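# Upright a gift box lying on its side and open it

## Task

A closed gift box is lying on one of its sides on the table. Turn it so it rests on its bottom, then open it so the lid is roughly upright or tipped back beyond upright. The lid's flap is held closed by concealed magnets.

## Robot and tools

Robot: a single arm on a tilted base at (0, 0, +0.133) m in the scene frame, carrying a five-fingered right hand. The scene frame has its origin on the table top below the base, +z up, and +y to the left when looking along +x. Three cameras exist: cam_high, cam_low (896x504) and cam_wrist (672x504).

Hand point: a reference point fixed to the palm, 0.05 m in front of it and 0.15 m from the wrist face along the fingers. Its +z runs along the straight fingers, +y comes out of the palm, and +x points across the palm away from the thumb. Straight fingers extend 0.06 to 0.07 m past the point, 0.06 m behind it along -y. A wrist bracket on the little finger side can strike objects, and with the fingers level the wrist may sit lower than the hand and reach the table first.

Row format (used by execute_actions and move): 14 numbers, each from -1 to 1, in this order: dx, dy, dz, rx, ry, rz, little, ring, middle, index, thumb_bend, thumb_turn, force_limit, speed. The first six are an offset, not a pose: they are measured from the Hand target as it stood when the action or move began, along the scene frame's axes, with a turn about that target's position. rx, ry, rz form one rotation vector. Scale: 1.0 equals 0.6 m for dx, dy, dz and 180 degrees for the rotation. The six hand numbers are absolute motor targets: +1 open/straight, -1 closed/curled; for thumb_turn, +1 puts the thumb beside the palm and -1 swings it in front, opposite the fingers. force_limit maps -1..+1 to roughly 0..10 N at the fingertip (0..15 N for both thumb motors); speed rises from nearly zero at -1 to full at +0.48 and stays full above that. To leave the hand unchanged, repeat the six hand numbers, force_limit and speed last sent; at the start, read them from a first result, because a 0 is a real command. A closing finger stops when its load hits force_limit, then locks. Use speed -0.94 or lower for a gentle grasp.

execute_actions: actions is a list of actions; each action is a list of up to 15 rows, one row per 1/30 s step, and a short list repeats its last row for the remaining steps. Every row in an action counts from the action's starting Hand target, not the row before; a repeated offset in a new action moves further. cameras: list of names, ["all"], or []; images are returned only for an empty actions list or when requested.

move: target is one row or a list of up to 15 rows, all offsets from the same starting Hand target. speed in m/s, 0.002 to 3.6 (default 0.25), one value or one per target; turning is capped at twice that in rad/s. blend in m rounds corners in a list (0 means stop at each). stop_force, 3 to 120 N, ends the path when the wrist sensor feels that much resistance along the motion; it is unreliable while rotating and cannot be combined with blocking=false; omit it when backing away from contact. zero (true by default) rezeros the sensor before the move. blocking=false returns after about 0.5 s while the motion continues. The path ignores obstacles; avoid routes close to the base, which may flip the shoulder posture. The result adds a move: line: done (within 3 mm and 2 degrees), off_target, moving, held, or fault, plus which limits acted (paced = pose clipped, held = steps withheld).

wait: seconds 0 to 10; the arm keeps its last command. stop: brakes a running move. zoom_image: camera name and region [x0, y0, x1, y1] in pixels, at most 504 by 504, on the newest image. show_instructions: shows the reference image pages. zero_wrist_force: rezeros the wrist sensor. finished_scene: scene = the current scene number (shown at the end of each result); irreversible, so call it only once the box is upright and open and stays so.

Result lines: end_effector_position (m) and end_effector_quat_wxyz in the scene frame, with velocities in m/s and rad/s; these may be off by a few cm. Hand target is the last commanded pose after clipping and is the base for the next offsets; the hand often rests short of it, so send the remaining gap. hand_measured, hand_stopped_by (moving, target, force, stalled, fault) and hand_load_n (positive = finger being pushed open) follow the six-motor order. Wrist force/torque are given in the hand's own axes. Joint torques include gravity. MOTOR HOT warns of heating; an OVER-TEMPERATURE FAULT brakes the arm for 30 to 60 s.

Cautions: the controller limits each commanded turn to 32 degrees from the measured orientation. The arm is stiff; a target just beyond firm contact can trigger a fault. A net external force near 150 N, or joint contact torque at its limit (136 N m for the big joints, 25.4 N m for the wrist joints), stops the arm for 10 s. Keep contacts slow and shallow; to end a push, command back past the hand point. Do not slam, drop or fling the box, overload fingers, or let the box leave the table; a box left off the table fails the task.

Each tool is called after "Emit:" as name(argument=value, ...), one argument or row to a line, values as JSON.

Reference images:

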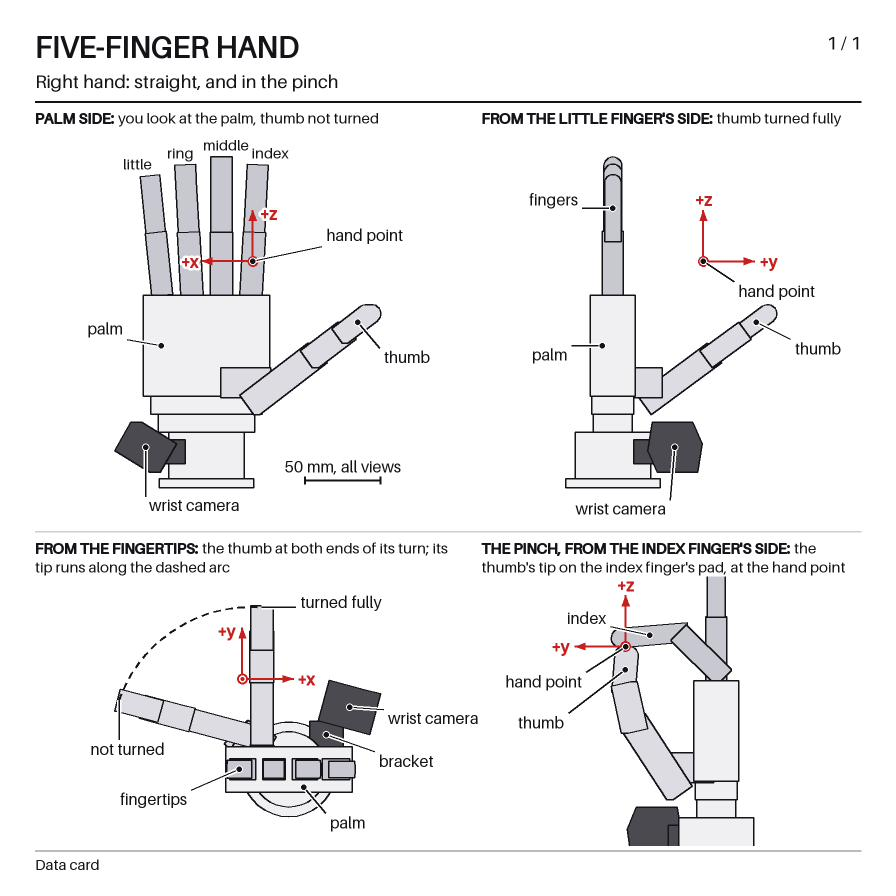

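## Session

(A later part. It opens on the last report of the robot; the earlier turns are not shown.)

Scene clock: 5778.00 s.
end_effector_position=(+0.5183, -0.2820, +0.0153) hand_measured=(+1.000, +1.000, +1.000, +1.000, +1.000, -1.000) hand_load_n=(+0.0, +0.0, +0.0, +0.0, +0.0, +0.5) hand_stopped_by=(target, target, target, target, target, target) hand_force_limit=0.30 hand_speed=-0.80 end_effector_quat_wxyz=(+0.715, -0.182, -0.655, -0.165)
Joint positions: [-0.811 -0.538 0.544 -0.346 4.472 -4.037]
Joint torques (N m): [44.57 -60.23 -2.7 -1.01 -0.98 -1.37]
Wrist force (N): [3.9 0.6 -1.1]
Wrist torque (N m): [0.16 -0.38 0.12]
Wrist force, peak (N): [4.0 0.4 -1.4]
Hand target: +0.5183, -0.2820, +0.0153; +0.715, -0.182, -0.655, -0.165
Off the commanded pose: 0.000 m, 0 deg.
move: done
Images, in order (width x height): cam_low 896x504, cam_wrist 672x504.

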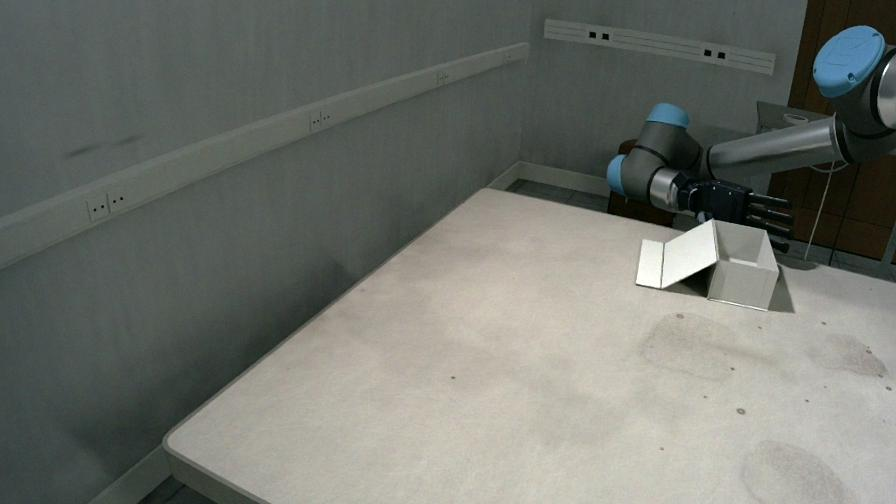

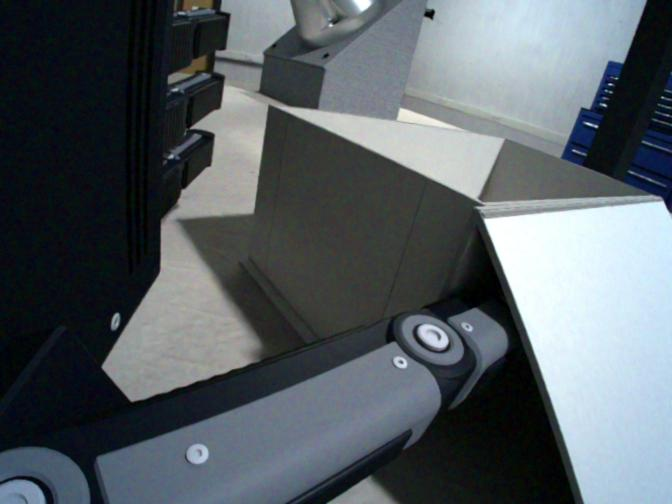

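Emit:
move(
  target=[
    [0.002,-0.033,0.0,0,0,0,1,1,1,1,1,-1,0.3,-0.8],
  ],
  speed=0.03,
  cameras=["cam_low","cam_wrist","cam_high"],
)

Emit:
zoom_image(
  camera="cam_low",
  region=[600, 160, 820, 360],
)

Scene clock: 5783.03 s.
end_effector_position=(+0.5194, -0.3018, +0.0152) hand_measured=(+1.000, +1.000, +1.000, +1.000, +1.000, -1.000) hand_load_n=(+0.0, +0.0, +0.0, +0.0, +0.0, +0.0) hand_stopped_by=(target, target, target, target, target, target) hand_force_limit=0.30 hand_speed=-0.80 end_effector_quat_wxyz=(+0.715, -0.181, -0.655, -0.165)
Joint positions: [-0.824 -0.499 0.432 -0.274 4.46 -4.041]
Joint torques (N m): [49.3 -60.28 -5.36 -1.17 2.03 0.35]
Wrist force (N): [4.3 0.6 -0.9]
Wrist torque (N m): [0.13 -0.41 0.20]
Wrist force, peak (N): [4.3 1.0 -0.5]
Hand target: +0.5195, -0.3018, +0.0153; +0.715, -0.182, -0.655, -0.165
Off the commanded pose: 0.000 m, 0 deg.
move: done

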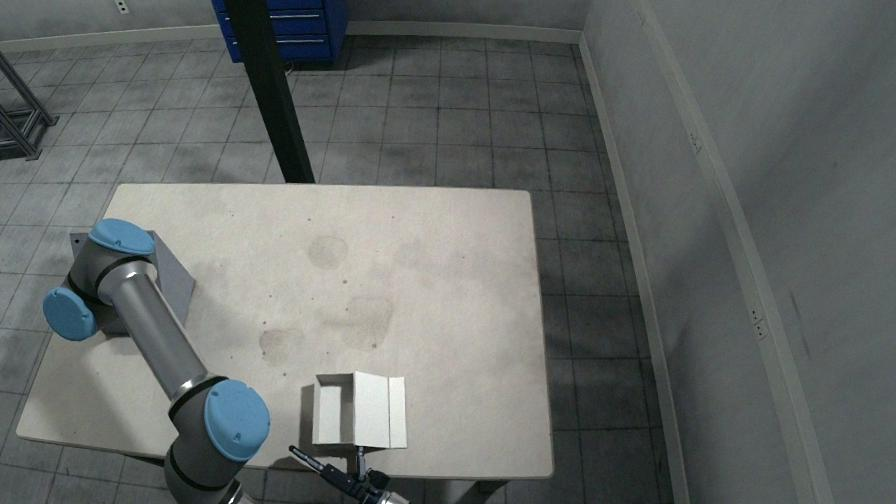

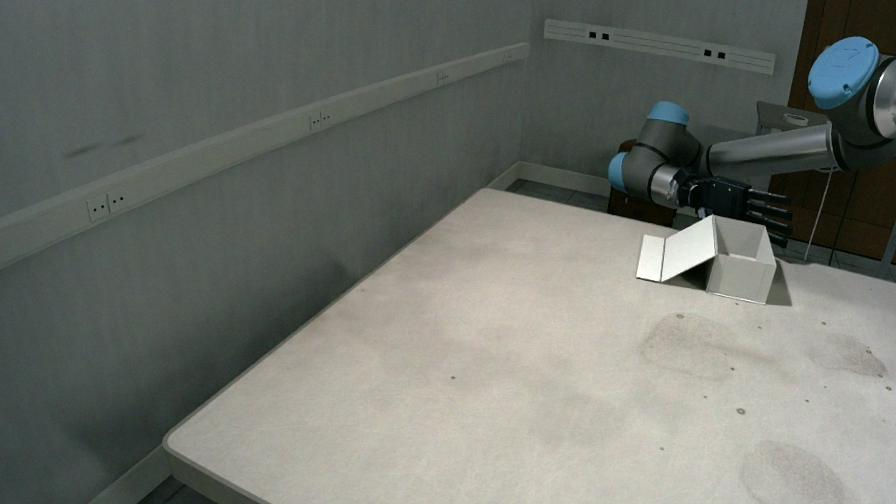

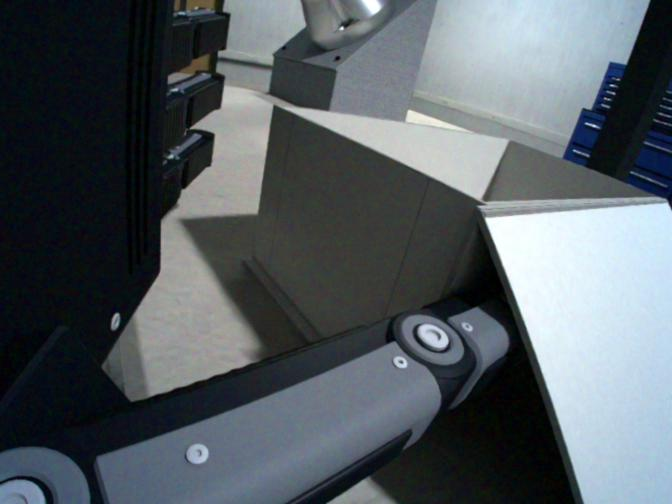

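Scaled by 2.291 from the camera's 896x504 image, which has a finer 1280x720 frame.

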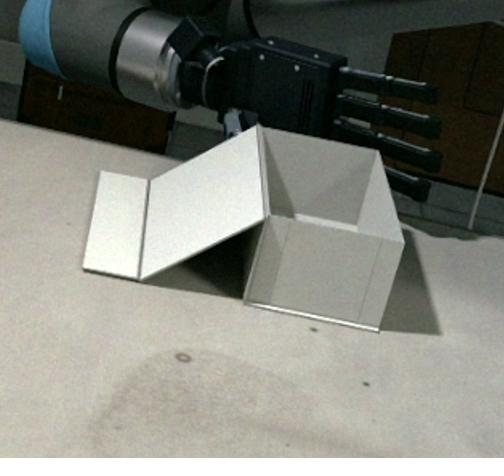

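Emit:
zoom_image(
  camera="cam_wrist",
  region=[330, 150, 672, 504],
)

Emit:
zoom_image(
  camera="cam_high",
  region=[290, 360, 430, 500],
)

Scaled by 1.424 from the camera's 672x504 image, which has a finer 960x720 frame.

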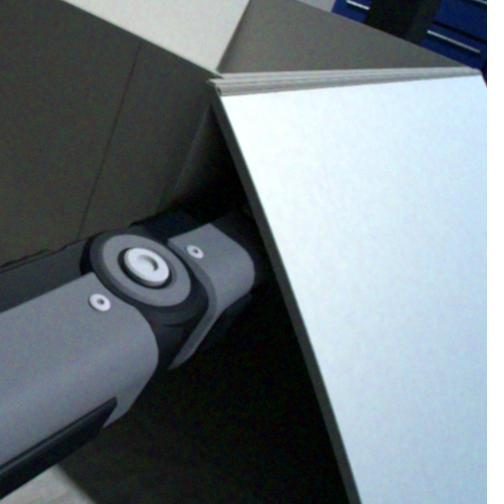

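Scaled by 3.600 from the camera's 896x504 image, which has a finer 1280x720 frame.

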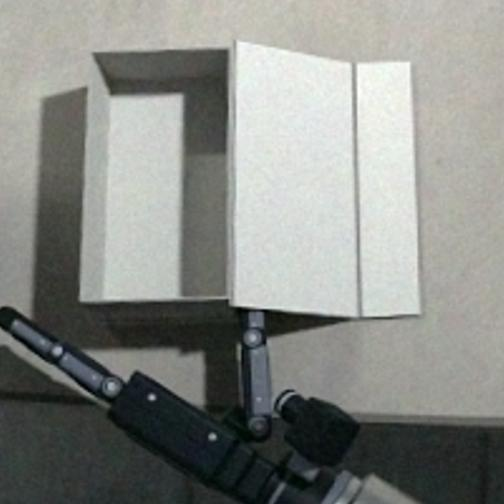

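Emit:
move(
  target=[
    [-0.0035,0,-0.012,0,0.022,0,1,1,1,1,1,-1,0.3,-0.8],
  ],
  speed=0.015,
  stop_force=3,
  cameras=["cam_low","cam_wrist","cam_high"],
)

Emit:
zoom_image(
  camera="cam_wrist",
  region=[330, 150, 672, 504],
)

Emit:
zoom_image(
  camera="cam_low",
  region=[600, 150, 820, 350],
)

Scene clock: 5820.13 s.
end_effector_position=(+0.5174, -0.3018, +0.0081) hand_measured=(+1.000, +1.000, +1.000, +1.000, +1.000, -1.000) hand_load_n=(+0.0, +0.0, +0.0, +0.0, +0.0, +0.0) hand_stopped_by=(target, target, target, target, target, target) hand_force_limit=0.30 hand_speed=-0.80 end_effector_quat_wxyz=(+0.737, -0.187, -0.630, -0.159)
Joint positions: [-0.839 -0.437 0.341 -0.199 4.484 -4.001]
Joint torques (N m): [46.69 -60.58 -4.3 -0.82 -0.99 -0.97]
Wrist force (N): [4.1 0.7 -0.7]
Wrist torque (N m): [0.14 -0.35 0.10]
Wrist force, peak (N): [4.5 0.8 -1.2]
Hand target: +0.5174, -0.3018, +0.0081; +0.737, -0.187, -0.630, -0.159
Off the commanded pose: 0.000 m, 0 deg.
move: done

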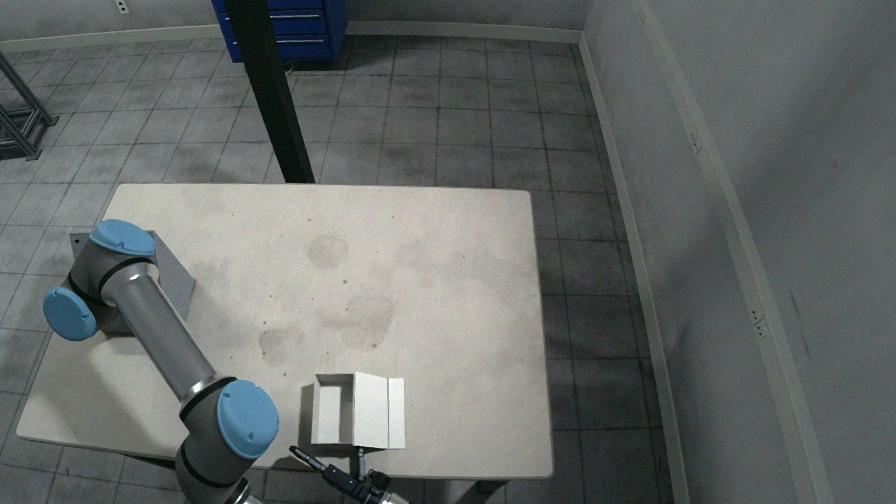

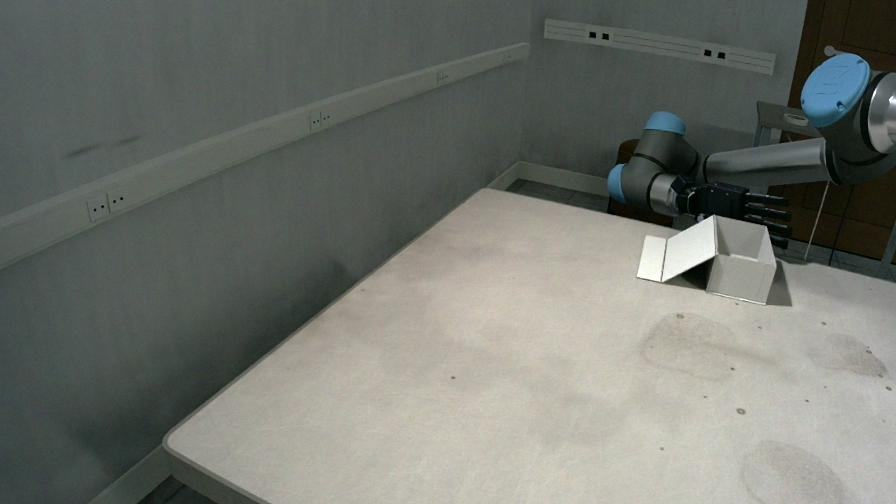

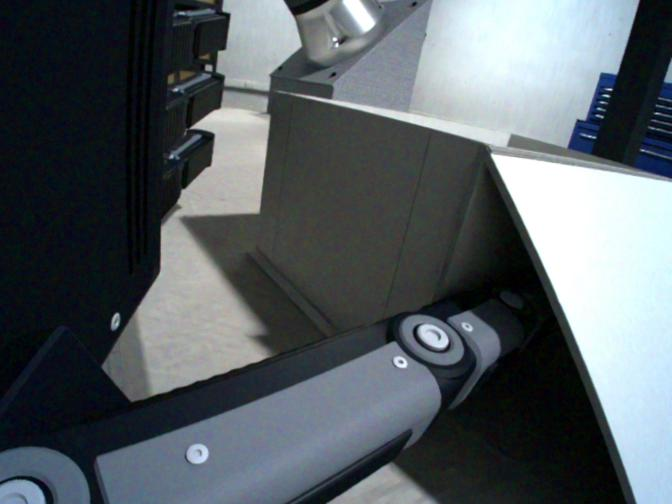

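Scaled by 1.424 from the camera's 672x504 image, which has a finer 960x720 frame.

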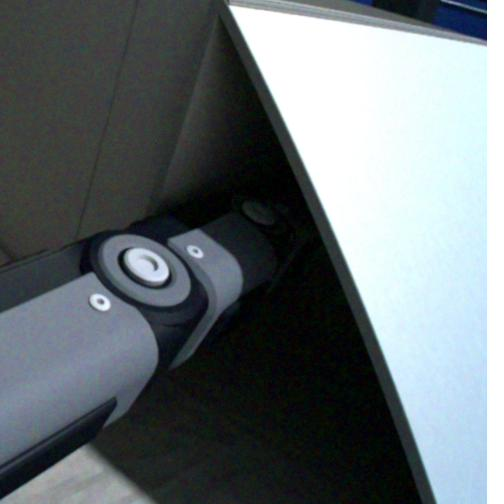

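Scaled by 2.291 from the camera's 896x504 image, which has a finer 1280x720 frame.

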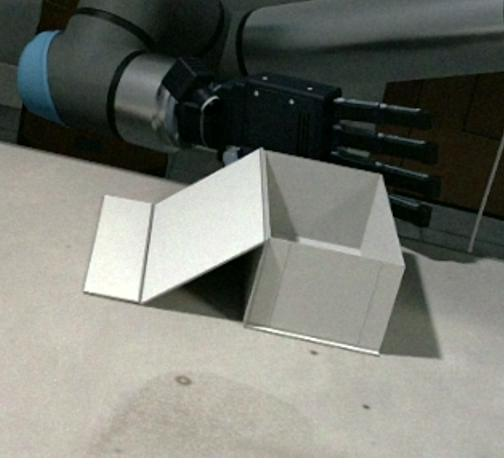

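Emit:
move(
  target=[
    [0.0,-0.025,0.0,0,0,0,1,1,1,1,1,-1,0.3,-0.8],
  ],
  speed=0.03,
  cameras=["cam_low","cam_wrist","cam_high"],
)

Scene clock: 5822.87 s.
end_effector_position=(+0.5173, -0.3168, +0.0081) hand_measured=(+1.000, +1.000, +1.000, +1.000, +1.000, -1.000) hand_load_n=(+0.0, +0.0, +0.0, +0.0, +0.0, +0.5) hand_stopped_by=(target, target, target, target, target, target) hand_force_limit=0.30 hand_speed=-0.80 end_effector_quat_wxyz=(+0.737, -0.187, -0.630, -0.159)
Joint positions: [-0.849 -0.38 0.2 -0.115 4.474 -4.005]
Joint torques (N m): [49.69 -60.82 -4.73 -0.18 2.27 1.02]
Wrist force (N): [4.0 0.5 -0.9]
Wrist torque (N m): [0.15 -0.38 0.18]
Wrist force, peak (N): [4.3 1.2 -1.0]
Hand target: +0.5174, -0.3168, +0.0081; +0.737, -0.187, -0.630, -0.159
Off the commanded pose: 0.000 m, 0 deg.
move: done

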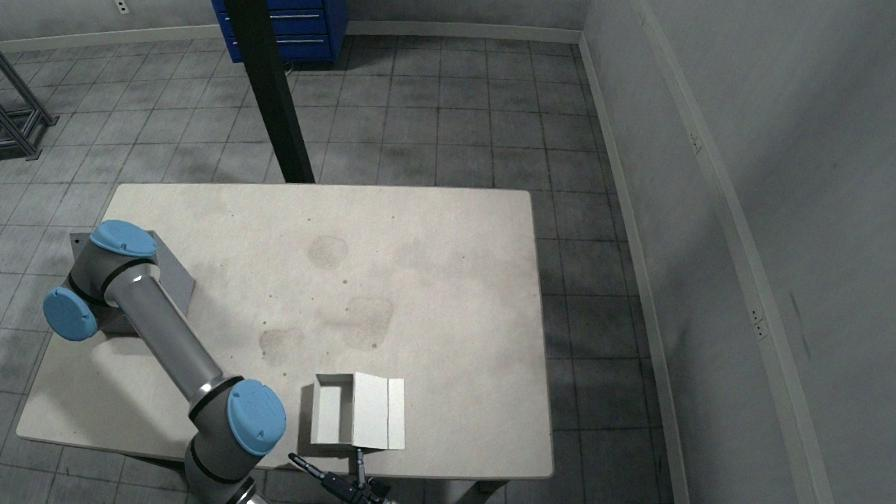

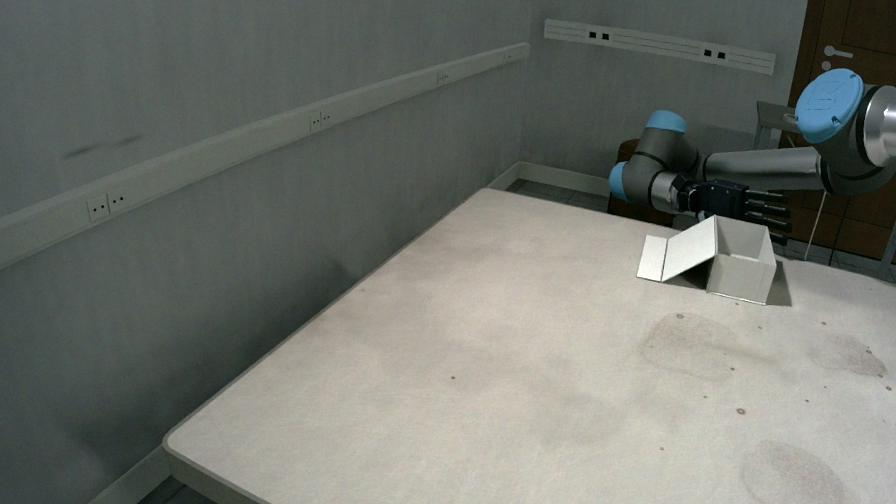

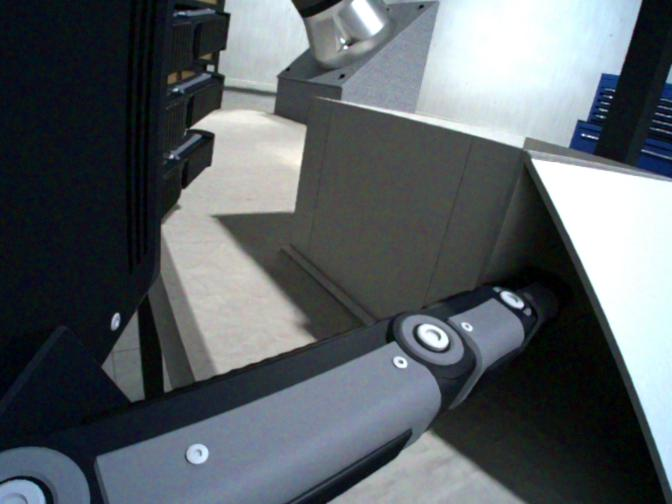

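Emit:
move(
  target=[
    [0.0,-0.05,0.0,0,0,0,1,1,1,1,1,-1,0.3,-0.8],
  ],
  speed=0.04,
  cameras=["cam_low","cam_wrist","cam_high"],
)

Scene clock: 5828.90 s.
end_effector_position=(+0.5158, -0.3459, +0.0084) hand_measured=(+1.000, +1.000, +1.000, +1.000, +1.000, -1.000) hand_load_n=(+0.0, +0.0, +0.0, +0.0, +0.0, +0.0) hand_stopped_by=(target, target, target, target, target, target) hand_force_limit=0.30 hand_speed=-0.80 end_effector_quat_wxyz=(+0.718, -0.206, -0.643, -0.166)
Joint positions: [-0.871 -0.341 0.035 -0.053 4.455 -4.025]
Joint torques (N m): [50.85 -45.46 -18.04 4.03 1.04 1.27]
Wrist force (N): [4.0 0.6 -1.2]
Wrist torque (N m): [0.15 -0.38 0.22]
Wrist force, peak (N): [4.4 0.7 -1.0]
Hand target: +0.5174, -0.3468, +0.0081; +0.737, -0.187, -0.630, -0.159
Off the commanded pose: 0.002 m, 3 deg.
elbow stopped short: the move would have taken joint 3 (elbow) straighter than the controller allows.
move: off_target

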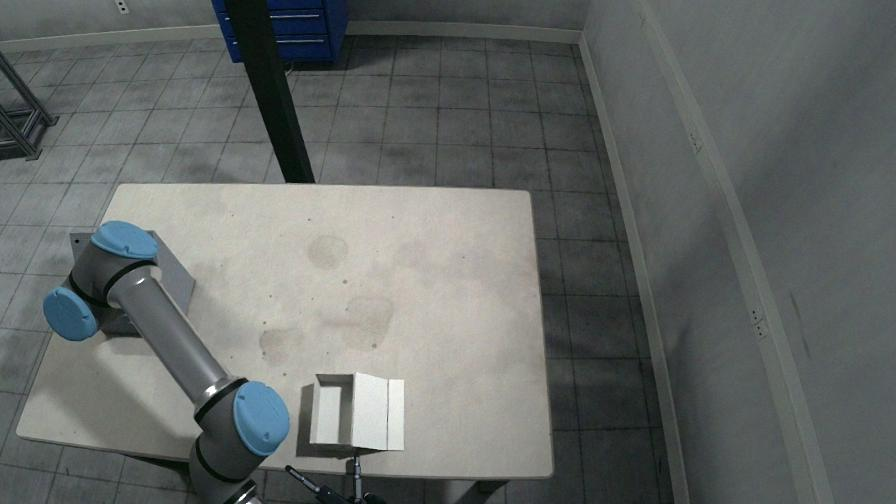

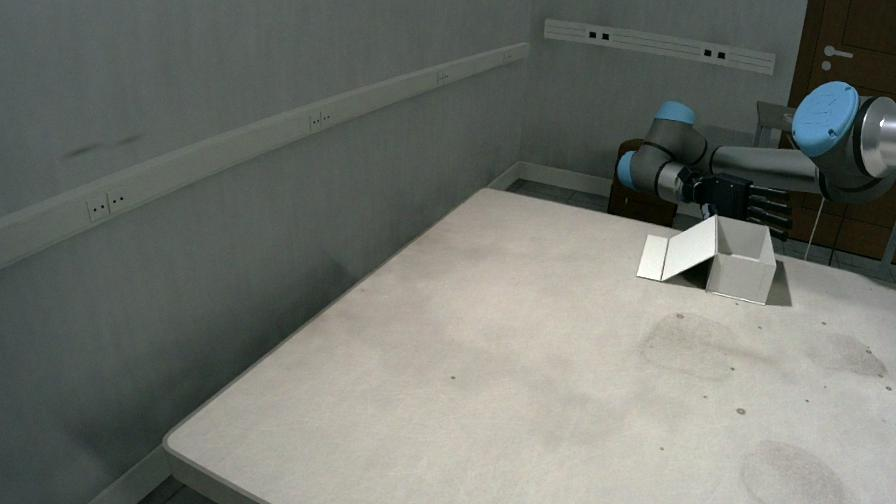

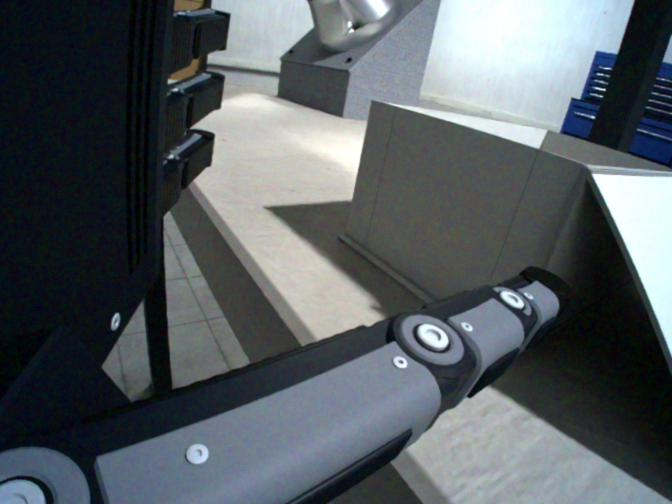

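Emit:
move(
  target=[
    [0.0,0.0,0.0,0,0,-0.11,1,1,1,1,1,-1,0.3,-0.8],
  ],
  speed=0.08,
  cameras=["cam_low","cam_wrist","cam_high"],
)

Scene clock: 5838.97 s.
end_effector_position=(+0.5174, -0.3469, +0.0081) hand_measured=(+1.000, +1.000, +1.000, +1.000, +1.000, -1.000) hand_load_n=(-0.5, +0.0, +0.0, +0.0, +0.0, +0.0) hand_stopped_by=(target, target, target, target, target, target) hand_force_limit=0.30 hand_speed=-0.80 end_effector_quat_wxyz=(+0.698, -0.293, -0.588, -0.283) end_effector_velocity=(-0.001, +0.000, -0.001) end_effector_angular_velocity=(+0.001, +0.004, +0.005)
Joint positions: [-0.965 -0.622 0.539 -0.405 4.656 -4.125]
Joint velocities: [-0.001 0.004 -0.004 0.006 -0.004 0.003]
Joint torques (N m): [46.1 -46.57 -17.46 4.3 -1.12 1.71]
Wrist force (N): [4.3 0.3 -0.8]
Wrist torque (N m): [0.10 -0.42 0.20]
Wrist force, peak (N): [4.5 0.7 -0.8]
Hand target: +0.5174, -0.3468, +0.0081; +0.699, -0.293, -0.588, -0.283
Off the commanded pose: 0.000 m, 0 deg.
move: done

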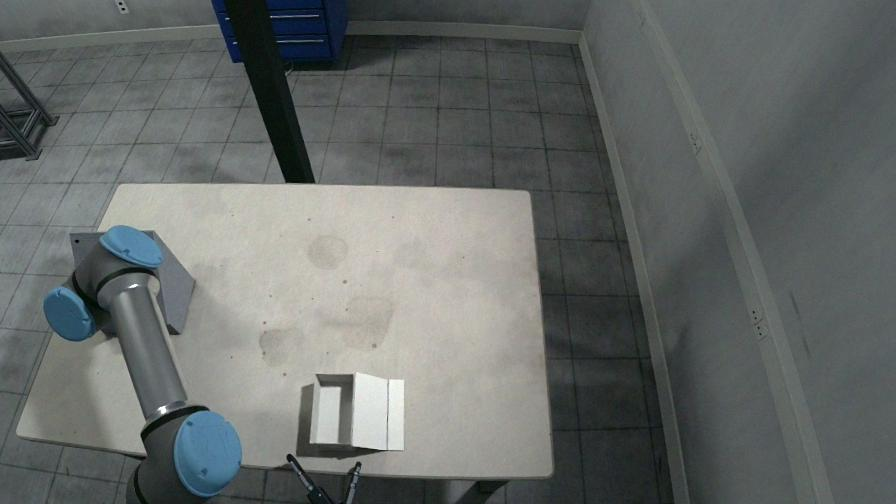

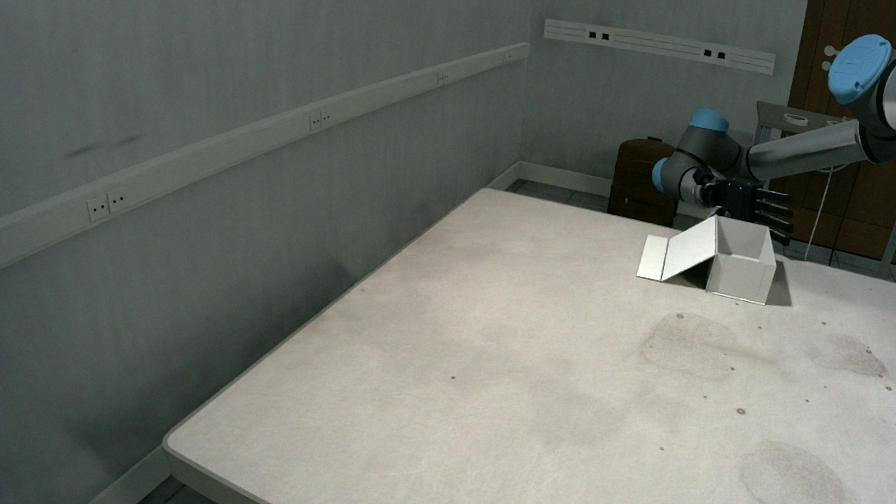

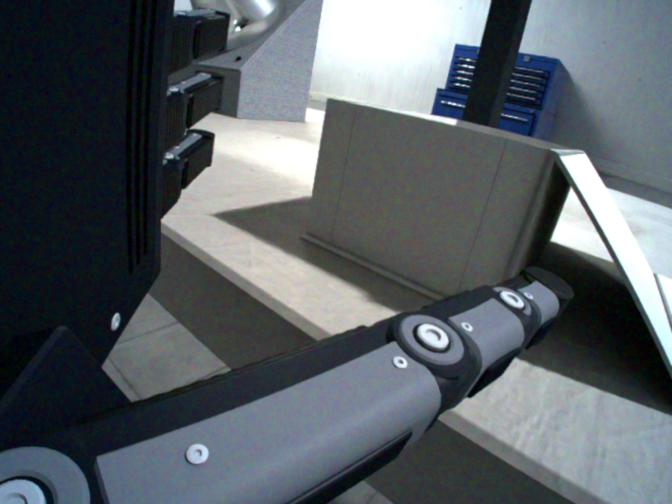

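Emit:
move(
  target=[
    [0.0,-0.05,0.01,0,0,0,1,1,1,1,1,-1,0.3,-0.8],
    [0.0,-0.06,0.3,0,0,0,1,1,1,1,1,-1,0.3,-0.8],
  ],
  speed=[0.05,0.15],
  cameras=["cam_low","cam_wrist","cam_high"],
)

Emit:
zoom_image(
  camera="cam_low",
  region=[600, 150, 820, 350],
)

Emit:
zoom_image(
  camera="cam_high",
  region=[290, 360, 430, 490],
)

Scene clock: 5847.17 s.
end_effector_position=(+0.5174, -0.3828, +0.1882) hand_measured=(+1.000, +1.000, +1.000, +1.000, +1.000, -1.000) hand_load_n=(+0.0, +0.0, +0.0, +0.0, +0.0, +0.5) hand_stopped_by=(target, target, target, target, target, target) hand_force_limit=0.30 hand_speed=-0.80 end_effector_quat_wxyz=(+0.699, -0.293, -0.588, -0.283)
Joint positions: [-0.869 -0.784 0.447 -0.15 4.741 -4.08]
Joint torques (N m): [30.96 -48.68 -5.72 -0.84 -1.12 -1.19]
Wrist force (N): [4.0 0.4 -1.1]
Wrist torque (N m): [0.13 -0.37 0.10]
Wrist force, peak (N): [5.4 0.3 -0.4]
Hand target: +0.5174, -0.3828, +0.1881; +0.699, -0.293, -0.588, -0.283
Off the commanded pose: 0.000 m, 0 deg.
move: done

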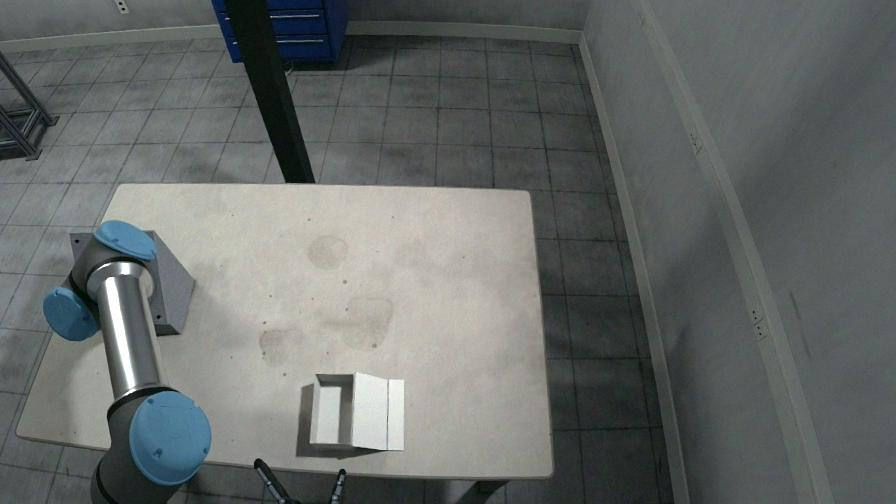

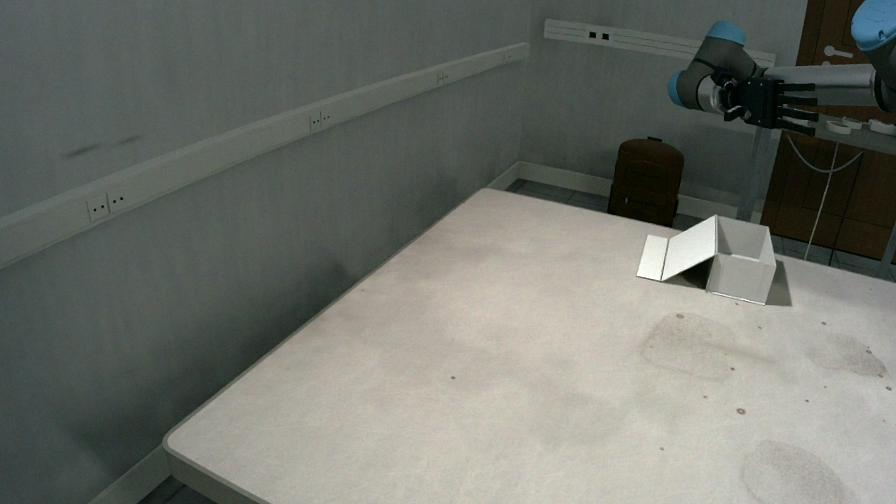

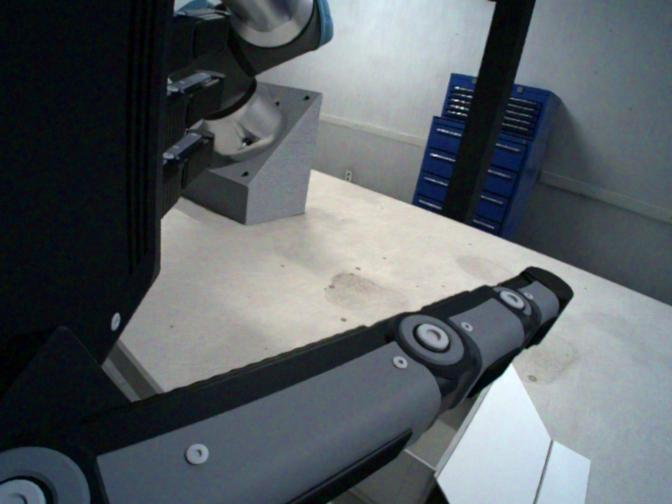

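Scaled by 2.291 from the camera's 896x504 image, which has a finer 1280x720 frame.

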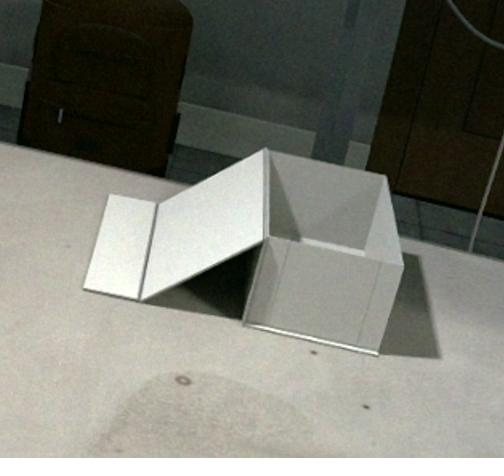

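Scaled by 3.600 from the camera's 896x504 image, which has a finer 1280x720 frame.

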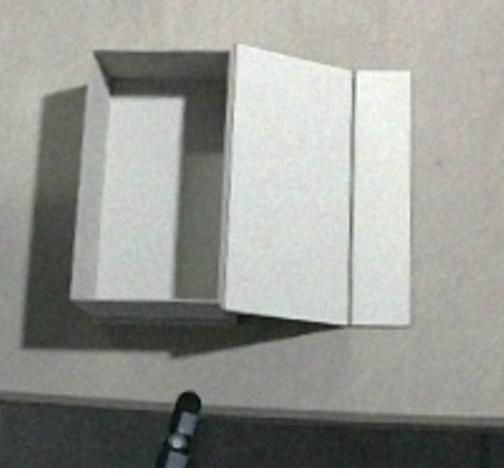

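Emit:
finished_scene(
  scene=1,
)

The scene is finished: the task was done.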